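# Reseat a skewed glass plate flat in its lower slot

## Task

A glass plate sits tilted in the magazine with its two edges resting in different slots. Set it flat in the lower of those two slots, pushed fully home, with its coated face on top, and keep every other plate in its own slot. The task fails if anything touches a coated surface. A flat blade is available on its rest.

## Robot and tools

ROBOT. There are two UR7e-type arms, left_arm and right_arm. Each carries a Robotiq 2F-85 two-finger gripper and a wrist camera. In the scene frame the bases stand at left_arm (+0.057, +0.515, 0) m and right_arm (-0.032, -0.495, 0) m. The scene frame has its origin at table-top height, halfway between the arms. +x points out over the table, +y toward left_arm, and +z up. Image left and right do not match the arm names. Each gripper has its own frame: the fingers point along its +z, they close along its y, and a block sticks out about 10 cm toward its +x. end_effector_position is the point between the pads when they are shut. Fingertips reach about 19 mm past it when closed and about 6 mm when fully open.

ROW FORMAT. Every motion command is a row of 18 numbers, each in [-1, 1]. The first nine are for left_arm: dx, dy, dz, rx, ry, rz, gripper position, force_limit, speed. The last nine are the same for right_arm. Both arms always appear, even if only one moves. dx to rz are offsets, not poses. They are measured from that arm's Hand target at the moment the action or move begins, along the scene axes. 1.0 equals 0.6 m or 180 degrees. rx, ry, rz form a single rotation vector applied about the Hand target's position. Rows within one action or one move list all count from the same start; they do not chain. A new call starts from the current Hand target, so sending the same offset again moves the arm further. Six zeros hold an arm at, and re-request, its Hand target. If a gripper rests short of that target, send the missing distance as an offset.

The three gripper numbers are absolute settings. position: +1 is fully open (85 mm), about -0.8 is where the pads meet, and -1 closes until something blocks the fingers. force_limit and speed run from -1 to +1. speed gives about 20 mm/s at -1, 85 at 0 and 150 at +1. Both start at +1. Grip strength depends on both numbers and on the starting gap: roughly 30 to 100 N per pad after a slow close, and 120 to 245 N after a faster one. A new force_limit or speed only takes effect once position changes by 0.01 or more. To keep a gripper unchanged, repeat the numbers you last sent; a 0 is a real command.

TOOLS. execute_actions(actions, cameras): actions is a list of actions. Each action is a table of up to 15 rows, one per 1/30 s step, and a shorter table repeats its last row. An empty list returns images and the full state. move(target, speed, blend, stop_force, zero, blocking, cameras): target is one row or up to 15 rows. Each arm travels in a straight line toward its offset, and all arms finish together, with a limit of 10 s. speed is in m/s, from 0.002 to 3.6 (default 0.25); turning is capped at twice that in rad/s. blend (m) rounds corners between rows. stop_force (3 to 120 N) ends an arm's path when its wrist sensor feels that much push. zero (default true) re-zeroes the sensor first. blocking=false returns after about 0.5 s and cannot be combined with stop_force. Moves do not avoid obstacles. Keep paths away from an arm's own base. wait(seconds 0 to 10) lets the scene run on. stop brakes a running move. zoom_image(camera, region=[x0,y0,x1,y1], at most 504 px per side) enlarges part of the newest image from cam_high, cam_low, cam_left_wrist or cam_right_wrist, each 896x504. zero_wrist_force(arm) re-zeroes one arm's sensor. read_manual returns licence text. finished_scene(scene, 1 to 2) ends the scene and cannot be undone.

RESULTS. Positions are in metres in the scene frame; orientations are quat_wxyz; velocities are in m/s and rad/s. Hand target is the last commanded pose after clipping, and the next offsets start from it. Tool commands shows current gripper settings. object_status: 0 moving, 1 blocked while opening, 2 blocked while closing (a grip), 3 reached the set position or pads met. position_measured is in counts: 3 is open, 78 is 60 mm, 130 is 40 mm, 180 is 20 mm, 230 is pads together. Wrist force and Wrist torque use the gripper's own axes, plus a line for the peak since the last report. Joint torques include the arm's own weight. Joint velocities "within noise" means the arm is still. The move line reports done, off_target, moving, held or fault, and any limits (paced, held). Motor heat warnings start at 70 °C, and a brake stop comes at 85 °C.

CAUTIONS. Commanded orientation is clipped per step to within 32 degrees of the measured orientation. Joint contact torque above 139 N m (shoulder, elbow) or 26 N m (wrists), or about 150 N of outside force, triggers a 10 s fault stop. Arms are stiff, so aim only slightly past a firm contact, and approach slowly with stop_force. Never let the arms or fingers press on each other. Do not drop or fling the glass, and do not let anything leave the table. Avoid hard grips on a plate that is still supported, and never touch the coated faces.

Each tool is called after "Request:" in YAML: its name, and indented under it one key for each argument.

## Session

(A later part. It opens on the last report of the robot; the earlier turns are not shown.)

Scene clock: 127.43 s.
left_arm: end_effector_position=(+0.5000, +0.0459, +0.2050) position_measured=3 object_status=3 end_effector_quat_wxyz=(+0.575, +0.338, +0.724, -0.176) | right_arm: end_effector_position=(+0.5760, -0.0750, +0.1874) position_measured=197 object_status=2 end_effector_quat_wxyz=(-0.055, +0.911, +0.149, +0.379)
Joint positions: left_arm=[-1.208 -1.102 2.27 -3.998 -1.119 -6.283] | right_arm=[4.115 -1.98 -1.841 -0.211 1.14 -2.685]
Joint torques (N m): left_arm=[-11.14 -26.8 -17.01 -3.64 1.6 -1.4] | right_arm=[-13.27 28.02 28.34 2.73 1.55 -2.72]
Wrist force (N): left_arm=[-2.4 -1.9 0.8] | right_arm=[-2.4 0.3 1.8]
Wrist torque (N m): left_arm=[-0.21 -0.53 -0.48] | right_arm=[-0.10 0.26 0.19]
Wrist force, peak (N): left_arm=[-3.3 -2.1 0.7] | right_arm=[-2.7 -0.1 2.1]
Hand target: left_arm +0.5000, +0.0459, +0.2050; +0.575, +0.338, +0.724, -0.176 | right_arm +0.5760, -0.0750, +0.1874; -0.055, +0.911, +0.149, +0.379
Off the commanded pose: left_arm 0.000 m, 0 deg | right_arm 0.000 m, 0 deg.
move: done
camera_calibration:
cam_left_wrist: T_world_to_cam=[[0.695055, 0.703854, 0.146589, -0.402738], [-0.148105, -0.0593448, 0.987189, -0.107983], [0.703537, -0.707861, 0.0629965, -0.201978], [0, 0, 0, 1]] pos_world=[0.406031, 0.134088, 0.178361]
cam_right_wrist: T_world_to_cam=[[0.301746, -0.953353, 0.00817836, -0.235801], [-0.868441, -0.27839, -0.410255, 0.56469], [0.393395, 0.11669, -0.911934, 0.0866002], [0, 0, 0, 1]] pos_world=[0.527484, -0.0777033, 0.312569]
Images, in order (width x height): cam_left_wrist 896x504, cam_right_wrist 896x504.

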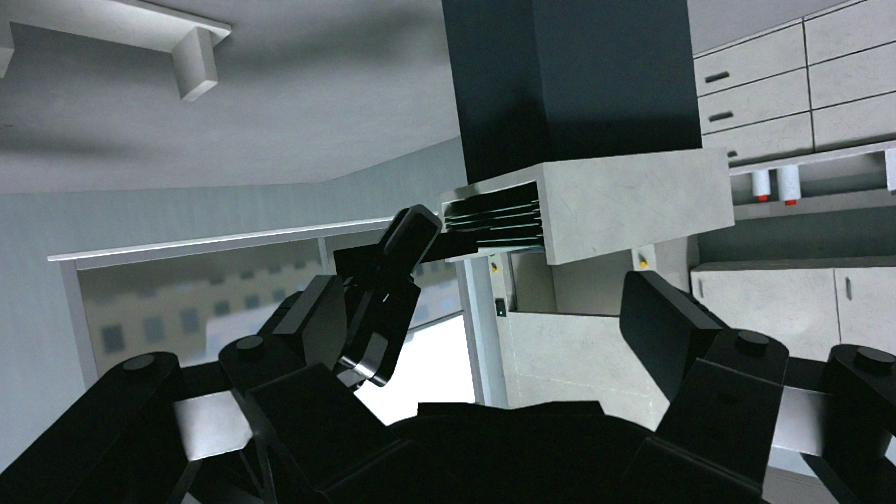

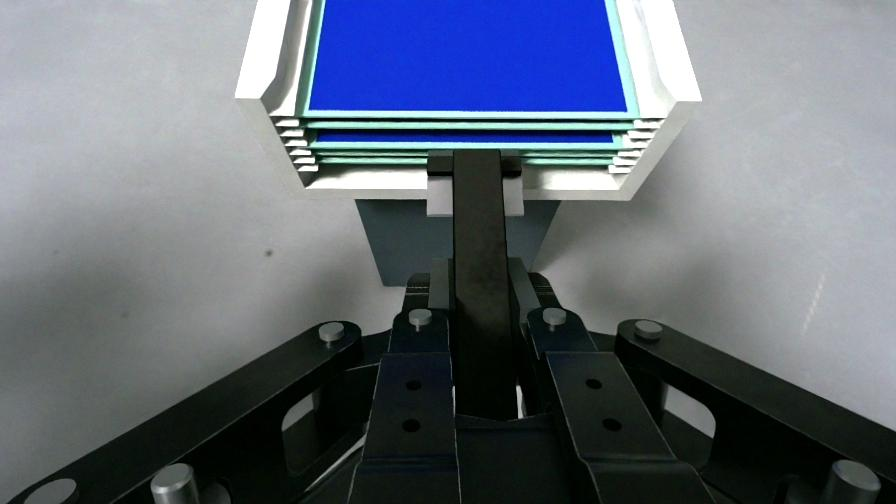

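Request:
move:
  target: [0,0,0,0,0,0,1,1,1,0,0,-0.002,0,0,0,-1,0,-0.8]
  speed: 0.01

Request:
move:
  target: [0,0,0,0,0,0,1,1,1,0.032,0.0105,0,0,0,0,-1,0,-0.8]
  speed: 0.01
  stop_force: 4
  cameras: ["cam_left_wrist","cam_right_wrist"]

Request:
zoom_image:
  camera: "cam_left_wrist"
  region: [500, 190, 550, 250]

Request:
zoom_image:
  camera: "cam_right_wrist"
  region: [250, 80, 460, 220]

Request:
zoom_image:
  camera: "cam_right_wrist"
  region: [470, 80, 680, 220]

Scene clock: 130.60 s.
left_arm: end_effector_position=(+0.5000, +0.0459, +0.2050) position_measured=3 object_status=3 end_effector_quat_wxyz=(+0.575, +0.338, +0.724, -0.176) | right_arm: end_effector_position=(+0.5760, -0.0750, +0.1863) position_measured=197 object_status=2 end_effector_quat_wxyz=(-0.055, +0.911, +0.149, +0.379)
Joint positions: left_arm=[-1.208 -1.102 2.27 -3.998 -1.119 -6.283] | right_arm=[4.115 -1.981 -1.842 -0.208 1.14 -2.685]
Joint torques (N m): left_arm=[-10.11 -26.16 -16.37 -3.71 1.64 -1.21] | right_arm=[-12.98 27.19 13.96 5.18 1.37 -2.33]
Wrist force (N): left_arm=[-2.7 -1.9 0.7] | right_arm=[-1.9 -0.2 1.6]
Wrist torque (N m): left_arm=[-0.22 -0.50 -0.48] | right_arm=[-0.17 0.26 0.19]
Wrist force, peak (N): left_arm=[-3.3 -2.1 0.8] | right_arm=[-2.7 -0.1 1.9]
Hand target: left_arm +0.5000, +0.0459, +0.2050; +0.575, +0.338, +0.724, -0.176 | right_arm +0.5760, -0.0750, +0.1862; -0.055, +0.911, +0.149, +0.379
Off the commanded pose: left_arm 0.000 m, 0 deg | right_arm 0.000 m, 0 deg.
move: done

Scene clock: 132.60 s.
left_arm: end_effector_position=(+0.5000, +0.0459, +0.2050) position_measured=3 object_status=3 end_effector_quat_wxyz=(+0.575, +0.338, +0.724, -0.176) | right_arm: end_effector_position=(+0.5824, -0.0729, +0.1862) position_measured=197 object_status=2 end_effector_quat_wxyz=(-0.055, +0.911, +0.149, +0.379)
Joint positions: left_arm=[-1.208 -1.102 2.27 -3.998 -1.119 -6.283] | right_arm=[4.108 -1.994 -1.823 -0.212 1.144 -2.691]
Joint torques (N m): left_arm=[-9.94 -25.83 -17.88 -3.66 1.73 -1.37] | right_arm=[11.67 56.12 13.48 4.21 -1.96 2.3]
Wrist force (N): left_arm=[-3.1 -2.0 0.7] | right_arm=[-3.2 -0.7 0.5]
Wrist torque (N m): left_arm=[-0.23 -0.43 -0.48] | right_arm=[-0.19 0.30 0.19]
Wrist force, peak (N): left_arm=[-3.3 -2.0 0.8] | right_arm=[-27.2 -0.2 -18.8]
Hand target: left_arm +0.5000, +0.0459, +0.2050; +0.575, +0.338, +0.724, -0.176 | right_arm +0.5824, -0.0729, +0.1862; -0.055, +0.911, +0.149, +0.379 (not the last commanded pose)
Off the commanded pose: left_arm 0.000 m, 0 deg | right_arm 0.013 m, 0 deg.
move: contact (right_arm)
camera_calibration:
cam_left_wrist: T_world_to_cam=[[0.695055, 0.703854, 0.146589, -0.402738], [-0.148105, -0.0593448, 0.987189, -0.107983], [0.703537, -0.707861, 0.0629965, -0.201978], [0, 0, 0, 1]] pos_world=[0.406031, 0.134088, 0.178361]
cam_right_wrist: T_world_to_cam=[[0.301664, -0.95338, 0.00813902, -0.235666], [-0.868453, -0.278294, -0.410294, 0.570367], [0.393431, 0.116702, -0.911917, 0.0827189], [0, 0, 0, 1]] pos_world=[0.533884, -0.0756026, 0.311369]
Images, in order (width x height): cam_left_wrist 896x504, cam_right_wrist 896x504.

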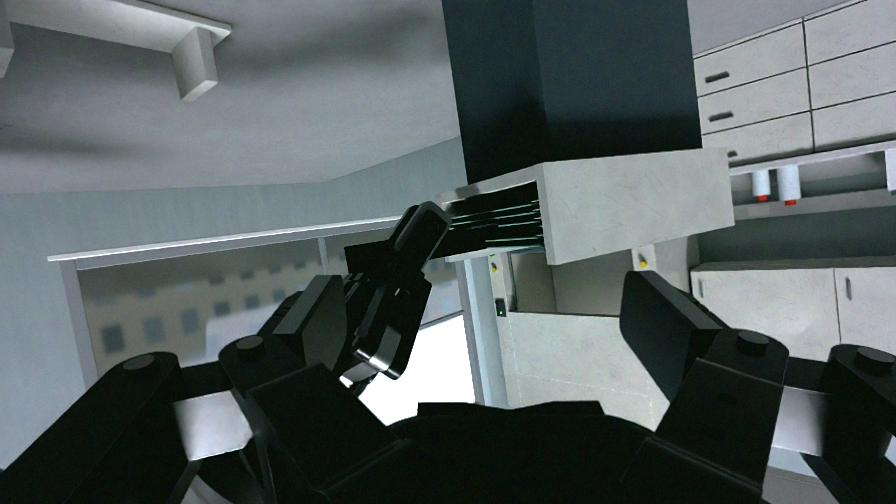

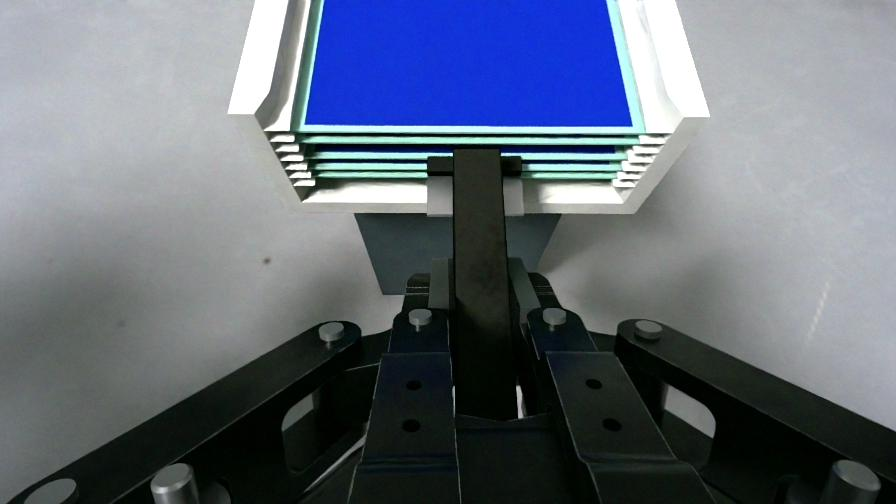

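Scaled by 8.400 from the camera's 896x504 image, which has a finer 1280x720 frame.

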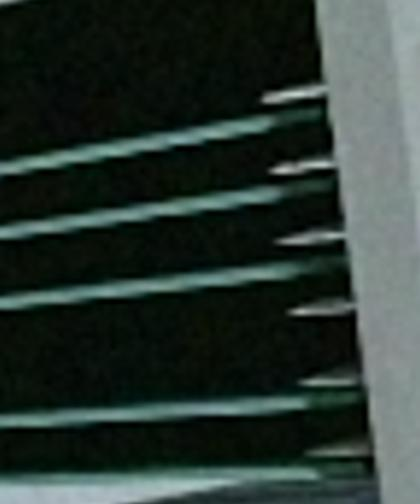

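Scaled by 2.400 from the camera's 896x504 image, which has a finer 1280x720 frame.

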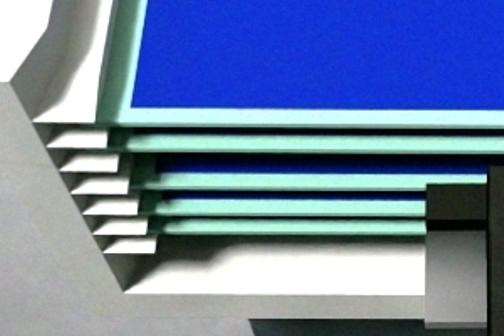

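Scaled by 2.400 from the camera's 896x504 image, which has a finer 1280x720 frame.

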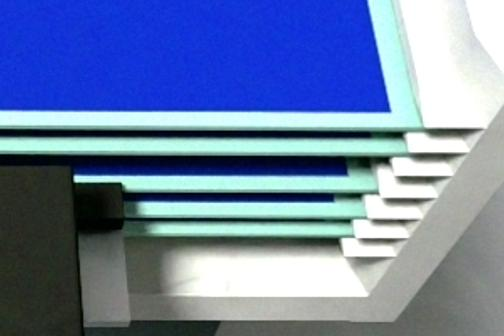

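Request:
move:
  target:
    - [0,0,0,0,0,0,1,1,1,-0.0008,-0.0003,0,0,0,0,-1,0,-0.8]
    - [0,0,0,0,0,0,1,1,1,-0.0008,-0.0003,-0.0014,0,0,0,-1,0,-0.8]
    - [0,0,0,0,0,0,1,1,1,-0.0166,-0.0054,-0.0014,0,0,0,-1,0,-0.8]
  speed: 0.02
  cameras: ["cam_left_wrist","cam_right_wrist"]

Request:
zoom_image:
  camera: "cam_left_wrist"
  region: [405, 170, 555, 275]

Request:
zoom_image:
  camera: "cam_right_wrist"
  region: [250, 80, 460, 220]

Request:
zoom_image:
  camera: "cam_right_wrist"
  region: [470, 80, 680, 220]

Scene clock: 135.50 s.
left_arm: end_effector_position=(+0.5000, +0.0459, +0.2050) position_measured=3 object_status=3 end_effector_quat_wxyz=(+0.575, +0.338, +0.724, -0.176) | right_arm: end_effector_position=(+0.5726, -0.0761, +0.1853) position_measured=197 object_status=2 end_effector_quat_wxyz=(-0.055, +0.911, +0.149, +0.379)
Joint positions: left_arm=[-1.208 -1.102 2.27 -3.998 -1.119 -6.283] | right_arm=[4.119 -1.976 -1.853 -0.204 1.137 -2.682]
Joint torques (N m): left_arm=[-11.11 -25.59 -17.35 -3.91 1.57 -1.21] | right_arm=[10.97 53.17 11.84 5.07 -2.94 2.35]
Wrist force (N): left_arm=[-2.7 -2.1 0.4] | right_arm=[-1.8 -0.4 1.5]
Wrist torque (N m): left_arm=[-0.24 -0.50 -0.49] | right_arm=[-0.22 0.30 0.10]
Wrist force, peak (N): left_arm=[-3.2 -2.3 0.7] | right_arm=[-3.3 -0.7 0.6]
Hand target: left_arm +0.5000, +0.0459, +0.2050; +0.575, +0.338, +0.724, -0.176 | right_arm +0.5725, -0.0761, +0.1853; -0.055, +0.911, +0.149, +0.379
Off the commanded pose: left_arm 0.000 m, 0 deg | right_arm 0.000 m, 0 deg.
move: done
camera_calibration:
cam_left_wrist: T_world_to_cam=[[0.695055, 0.703854, 0.146589, -0.402738], [-0.148105, -0.0593448, 0.987189, -0.107983], [0.703537, -0.707861, 0.0629965, -0.201978], [0, 0, 0, 1]] pos_world=[0.406031, 0.134088, 0.178361]
cam_right_wrist: T_world_to_cam=[[0.301747, -0.953353, 0.00817881, -0.235808], [-0.868441, -0.278391, -0.410255, 0.560611], [0.393395, 0.11669, -0.911934, 0.0862422], [0, 0, 0, 1]] pos_world=[0.524084, -0.0788033, 0.310569]
Images, in order (width x height): cam_left_wrist 896x504, cam_right_wrist 896x504.

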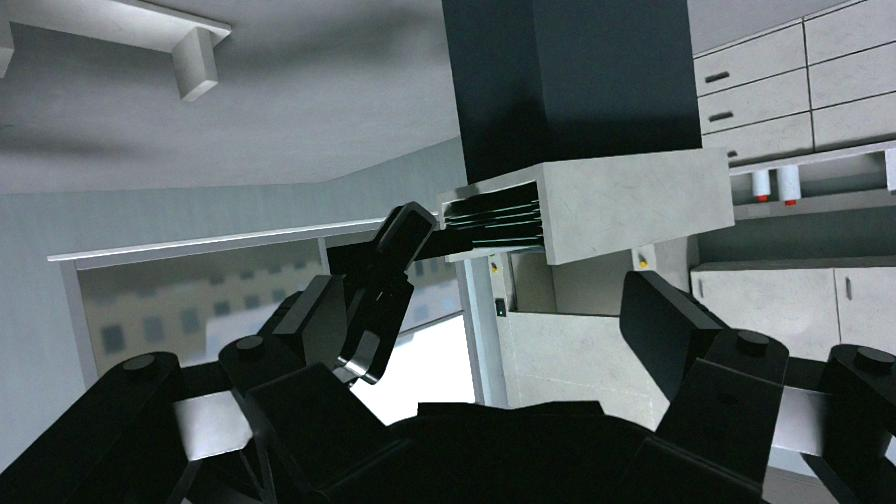

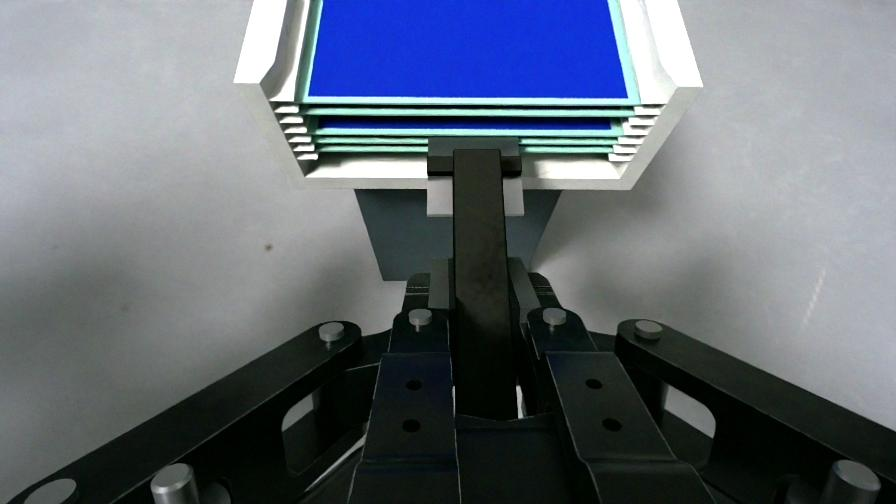

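Scaled by 3.360 from the camera's 896x504 image, which has a finer 1280x720 frame.

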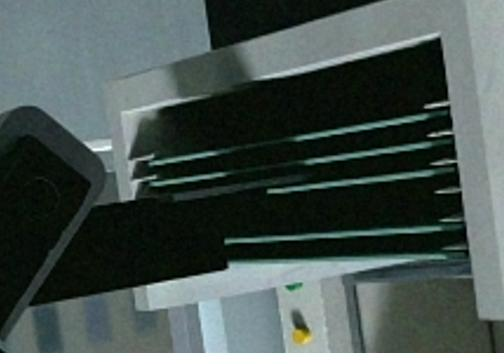

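Scaled by 2.400 from the camera's 896x504 image, which has a finer 1280x720 frame.

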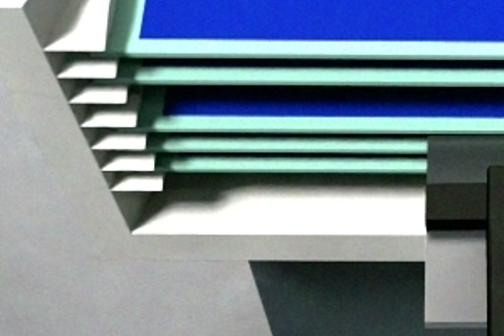

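Scaled by 2.400 from the camera's 896x504 image, which has a finer 1280x720 frame.

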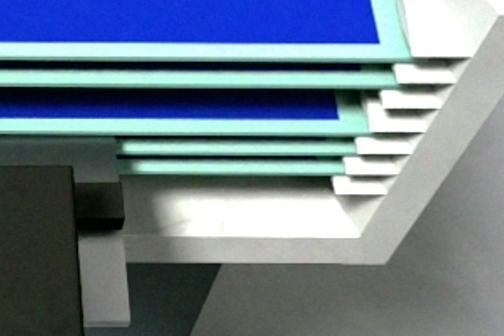

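Request:
move:
  target: [0,0,0,0,0,0,1,1,1,0,0,-0.0014,0,0,0,-1,0,-0.8]
  speed: 0.01

Request:
move:
  target: [0,0,0,0,0,0,1,1,1,0.032,0.0105,0,0,0,0,-1,0,-0.8]
  speed: 0.006
  stop_force: 3
  cameras: ["cam_left_wrist","cam_right_wrist"]

Request:
zoom_image:
  camera: "cam_left_wrist"
  region: [405, 170, 555, 275]

Request:
zoom_image:
  camera: "cam_right_wrist"
  region: [470, 80, 680, 220]

Scene clock: 138.17 s.
left_arm: end_effector_position=(+0.5000, +0.0459, +0.2050) position_measured=3 object_status=3 end_effector_quat_wxyz=(+0.575, +0.338, +0.724, -0.176) | right_arm: end_effector_position=(+0.5725, -0.0761, +0.1846) position_measured=197 object_status=2 end_effector_quat_wxyz=(-0.055, +0.911, +0.149, +0.379)
Joint positions: left_arm=[-1.208 -1.102 2.27 -3.998 -1.119 -6.283] | right_arm=[4.119 -1.977 -1.854 -0.202 1.137 -2.681]
Joint torques (N m): left_arm=[-10.77 -26.24 -16.85 -3.76 1.61 -1.26] | right_arm=[12.42 28.45 13.07 4.95 -3.05 2.55]
Wrist force (N): left_arm=[-3.2 -1.9 0.6] | right_arm=[-1.6 -0.5 1.7]
Wrist torque (N m): left_arm=[-0.21 -0.41 -0.49] | right_arm=[-0.23 0.27 0.10]
Wrist force, peak (N): left_arm=[-3.3 -2.0 0.7] | right_arm=[-1.6 -0.5 1.7]
Hand target: left_arm +0.5000, +0.0459, +0.2050; +0.575, +0.338, +0.724, -0.176 | right_arm +0.5725, -0.0761, +0.1845; -0.055, +0.911, +0.149, +0.379
Off the commanded pose: left_arm 0.000 m, 0 deg | right_arm 0.000 m, 0 deg.
move: done

Scene clock: 141.43 s.
left_arm: end_effector_position=(+0.5000, +0.0459, +0.2050) position_measured=3 object_status=3 end_effector_quat_wxyz=(+0.575, +0.338, +0.724, -0.176) | right_arm: end_effector_position=(+0.5824, -0.0729, +0.1845) position_measured=197 object_status=2 end_effector_quat_wxyz=(-0.055, +0.911, +0.149, +0.379)
Joint positions: left_arm=[-1.208 -1.102 2.27 -3.998 -1.119 -6.283] | right_arm=[4.108 -1.997 -1.824 -0.208 1.144 -2.691]
Joint torques (N m): left_arm=[-11.25 -26.58 -16.12 -3.72 1.62 -1.22] | right_arm=[11.12 55.72 14.37 5.56 -2.36 1.67]
Wrist force (N): left_arm=[-2.9 -1.9 0.6] | right_arm=[-4.0 -0.8 -0.2]
Wrist torque (N m): left_arm=[-0.21 -0.46 -0.48] | right_arm=[-0.17 0.30 0.19]
Wrist force, peak (N): left_arm=[-3.5 -1.9 0.5] | right_arm=[-17.8 -2.8 -17.3]
Hand target: left_arm +0.5000, +0.0459, +0.2050; +0.575, +0.338, +0.724, -0.176 | right_arm +0.5824, -0.0729, +0.1845; -0.055, +0.911, +0.149, +0.379 (not the last commanded pose)
Off the commanded pose: left_arm 0.000 m, 0 deg | right_arm 0.010 m, 0 deg.
move: contact (right_arm)
camera_calibration:
cam_left_wrist: T_world_to_cam=[[0.695055, 0.703854, 0.146589, -0.402738], [-0.148105, -0.0593448, 0.987189, -0.107983], [0.703537, -0.707861, 0.0629965, -0.201978], [0, 0, 0, 1]] pos_world=[0.406031, 0.134088, 0.178361]
cam_right_wrist: T_world_to_cam=[[0.301747, -0.953353, 0.00817881, -0.235612], [-0.868441, -0.278391, -0.410255, 0.569671], [0.393395, 0.11669, -0.911934, 0.0811811], [0, 0, 0, 1]] pos_world=[0.533884, -0.0755033, 0.309669]
Images, in order (width x height): cam_left_wrist 896x504, cam_right_wrist 896x504.

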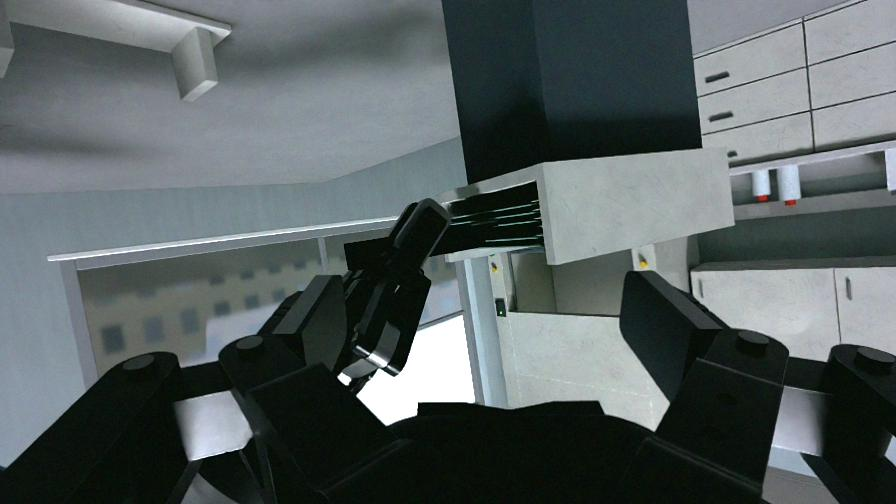

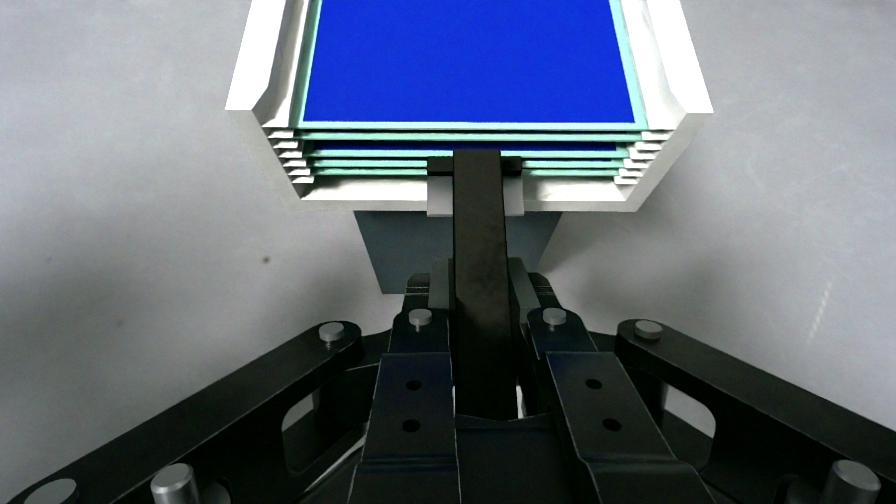

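Scaled by 3.360 from the camera's 896x504 image, which has a finer 1280x720 frame.

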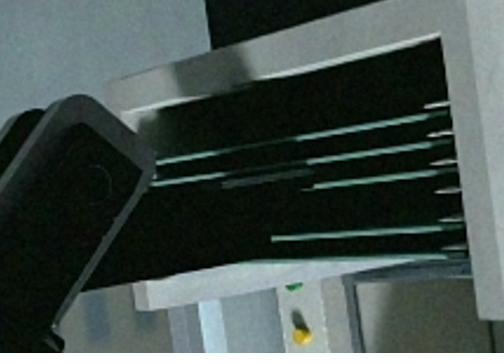

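Scaled by 2.400 from the camera's 896x504 image, which has a finer 1280x720 frame.

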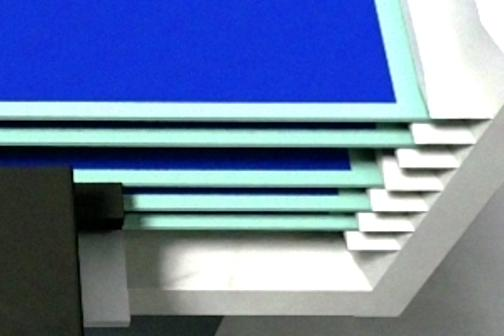

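Request:
move:
  target: [0,0,0,0,0,0,1,1,1,-0.0475,-0.0156,0.0003,0,0,0,-1,0,-0.8]
  speed: 0.04
  cameras: ["cam_left_wrist","cam_right_wrist"]

Request:
zoom_image:
  camera: "cam_left_wrist"
  region: [405, 170, 555, 275]

Request:
zoom_image:
  camera: "cam_right_wrist"
  region: [470, 0, 680, 140]

Scene clock: 143.80 s.
left_arm: end_effector_position=(+0.5000, +0.0459, +0.2050) position_measured=3 object_status=3 end_effector_quat_wxyz=(+0.575, +0.338, +0.724, -0.176) | right_arm: end_effector_position=(+0.5540, -0.0822, +0.1847) position_measured=197 object_status=2 end_effector_quat_wxyz=(-0.055, +0.911, +0.149, +0.379)
Joint positions: left_arm=[-1.208 -1.102 2.27 -3.998 -1.119 -6.283] | right_arm=[4.141 -1.94 -1.909 -0.192 1.124 -2.663]
Joint torques (N m): left_arm=[-10.76 -26.64 -17.41 -3.59 1.66 -1.23] | right_arm=[12.5 53.48 13.12 5.07 -2.97 2.58]
Wrist force (N): left_arm=[-3.2 -2.0 0.3] | right_arm=[-1.2 0.2 1.3]
Wrist torque (N m): left_arm=[-0.24 -0.41 -0.48] | right_arm=[-0.12 0.22 0.10]
Wrist force, peak (N): left_arm=[-3.0 -2.4 0.9] | right_arm=[-4.2 -0.6 -0.3]
Hand target: left_arm +0.5000, +0.0459, +0.2050; +0.575, +0.338, +0.724, -0.176 | right_arm +0.5539, -0.0822, +0.1847; -0.055, +0.911, +0.149, +0.379
Off the commanded pose: left_arm 0.000 m, 0 deg | right_arm 0.000 m, 0 deg.
move: done
camera_calibration:
cam_left_wrist: T_world_to_cam=[[0.695055, 0.703854, 0.146589, -0.402738], [-0.148105, -0.0593448, 0.987189, -0.107983], [0.703537, -0.707861, 0.0629965, -0.201978], [0, 0, 0, 1]] pos_world=[0.406031, 0.134088, 0.178361]
cam_right_wrist: T_world_to_cam=[[0.301747, -0.953353, 0.00817881, -0.236006], [-0.868441, -0.278391, -0.410255, 0.542472], [0.393395, 0.11669, -0.911934, 0.0936328], [0, 0, 0, 1]] pos_world=[0.505484, -0.0849033, 0.309869]
Images, in order (width x height): cam_left_wrist 896x504, cam_right_wrist 896x504.

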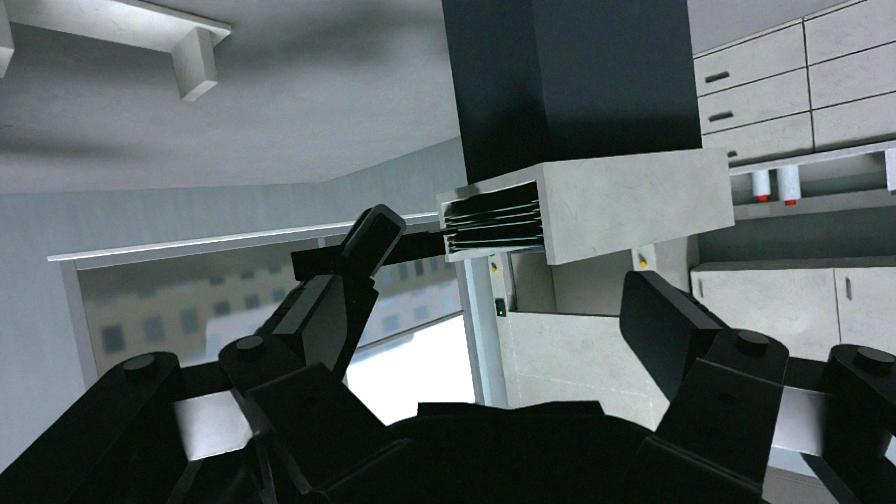

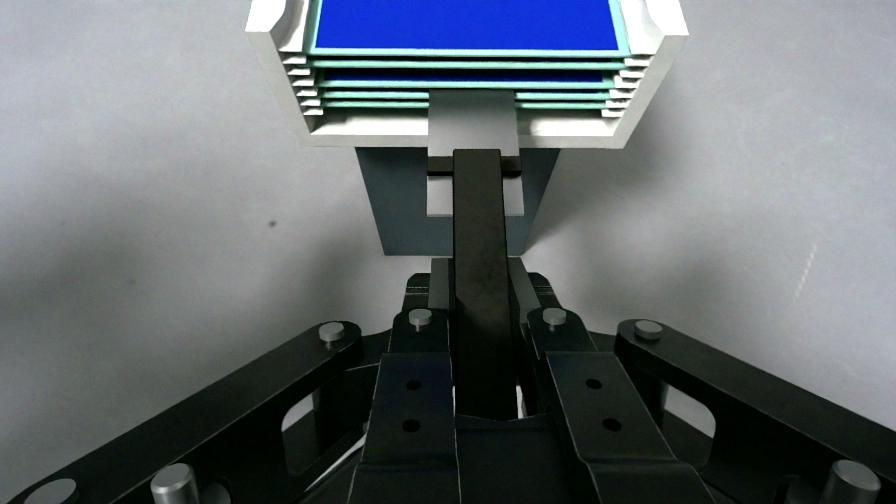

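Scaled by 3.360 from the camera's 896x504 image, which has a finer 1280x720 frame.

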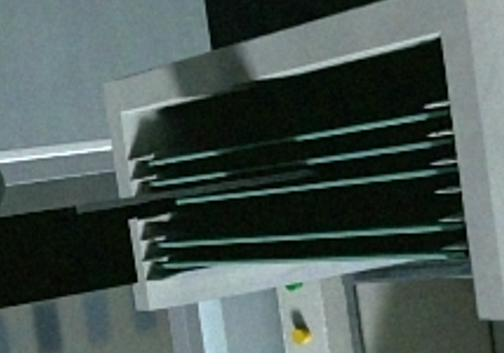

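Scaled by 2.400 from the camera's 896x504 image, which has a finer 1280x720 frame.

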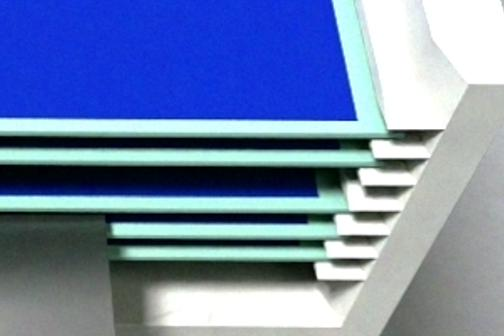

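Request:
move:
  target: [0,0,0,0,0,0,1,1,1,-0.31,-0.1018,0,0,0,0,-1,0,-0.8]
  speed: 0.1
  cameras: ["cam_high","cam_left_wrist"]

Request:
zoom_image:
  camera: "cam_left_wrist"
  region: [425, 180, 555, 270]

Scene clock: 147.43 s.
left_arm: end_effector_position=(+0.5000, +0.0459, +0.2050) position_measured=3 object_status=3 end_effector_quat_wxyz=(+0.575, +0.338, +0.724, -0.176) | right_arm: end_effector_position=(+0.3680, -0.1433, +0.1847) position_measured=197 object_status=2 end_effector_quat_wxyz=(-0.055, +0.911, +0.149, +0.379)
Joint positions: left_arm=[-1.208 -1.102 2.27 -3.998 -1.119 -6.283] | right_arm=[4.464 -1.516 -2.383 -0.304 0.942 -2.351]
Joint torques (N m): left_arm=[-10.41 -26.99 -16.56 -3.59 1.65 -1.18] | right_arm=[12.16 32.06 12.86 2.23 -3.68 2.9]
Wrist force (N): left_arm=[-2.6 -2.1 0.6] | right_arm=[-1.1 0.1 1.1]
Wrist torque (N m): left_arm=[-0.24 -0.51 -0.49] | right_arm=[-0.14 0.19 0.09]
Wrist force, peak (N): left_arm=[-3.0 -2.4 0.6] | right_arm=[-1.8 -0.1 1.3]
Hand target: left_arm +0.5000, +0.0459, +0.2050; +0.575, +0.338, +0.724, -0.176 | right_arm +0.3679, -0.1433, +0.1847; -0.055, +0.911, +0.149, +0.379
Off the commanded pose: left_arm 0.000 m, 0 deg | right_arm 0.000 m, 0 deg.
move: done
camera_calibration:
cam_left_wrist: T_world_to_cam=[[0.695055, 0.703854, 0.146589, -0.402738], [-0.148105, -0.0593448, 0.987189, -0.107983], [0.703537, -0.707861, 0.0629965, -0.201978], [0, 0, 0, 1]] pos_world=[0.406031, 0.134088, 0.178361]
Images, in order (width x height): cam_high 896x504, cam_left_wrist 896x504.

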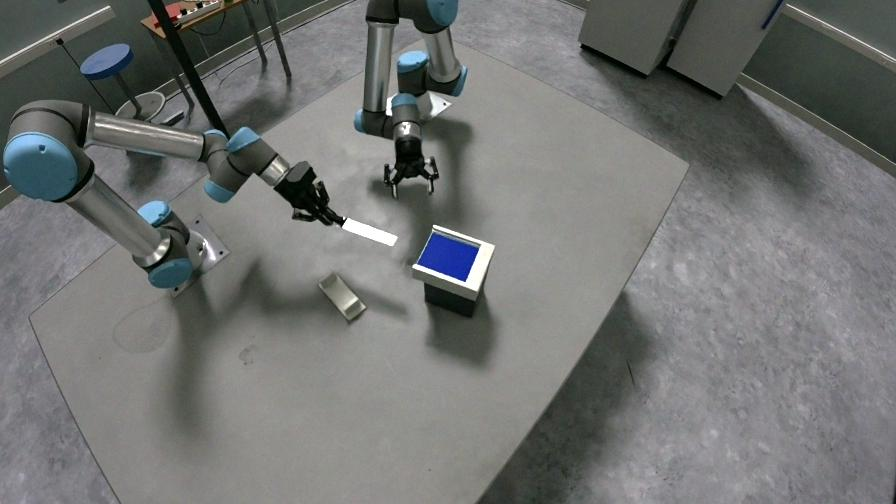

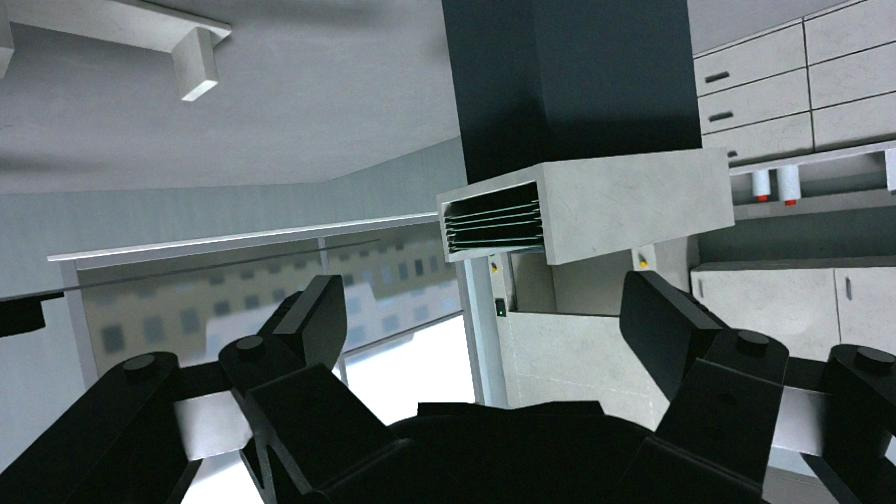

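Scaled by 3.877 from the camera's 896x504 image, which has a finer 1280x720 frame.

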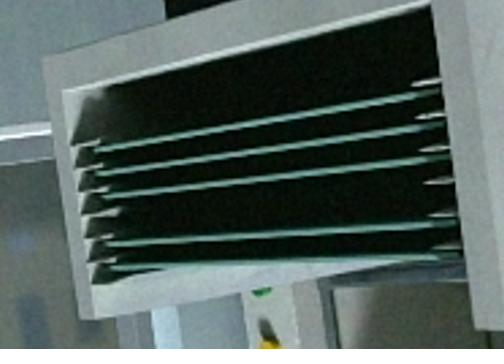

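Level in slot 4. Done.

Request:
finished_scene:
  scene: 1

The scene is finished: the task was done.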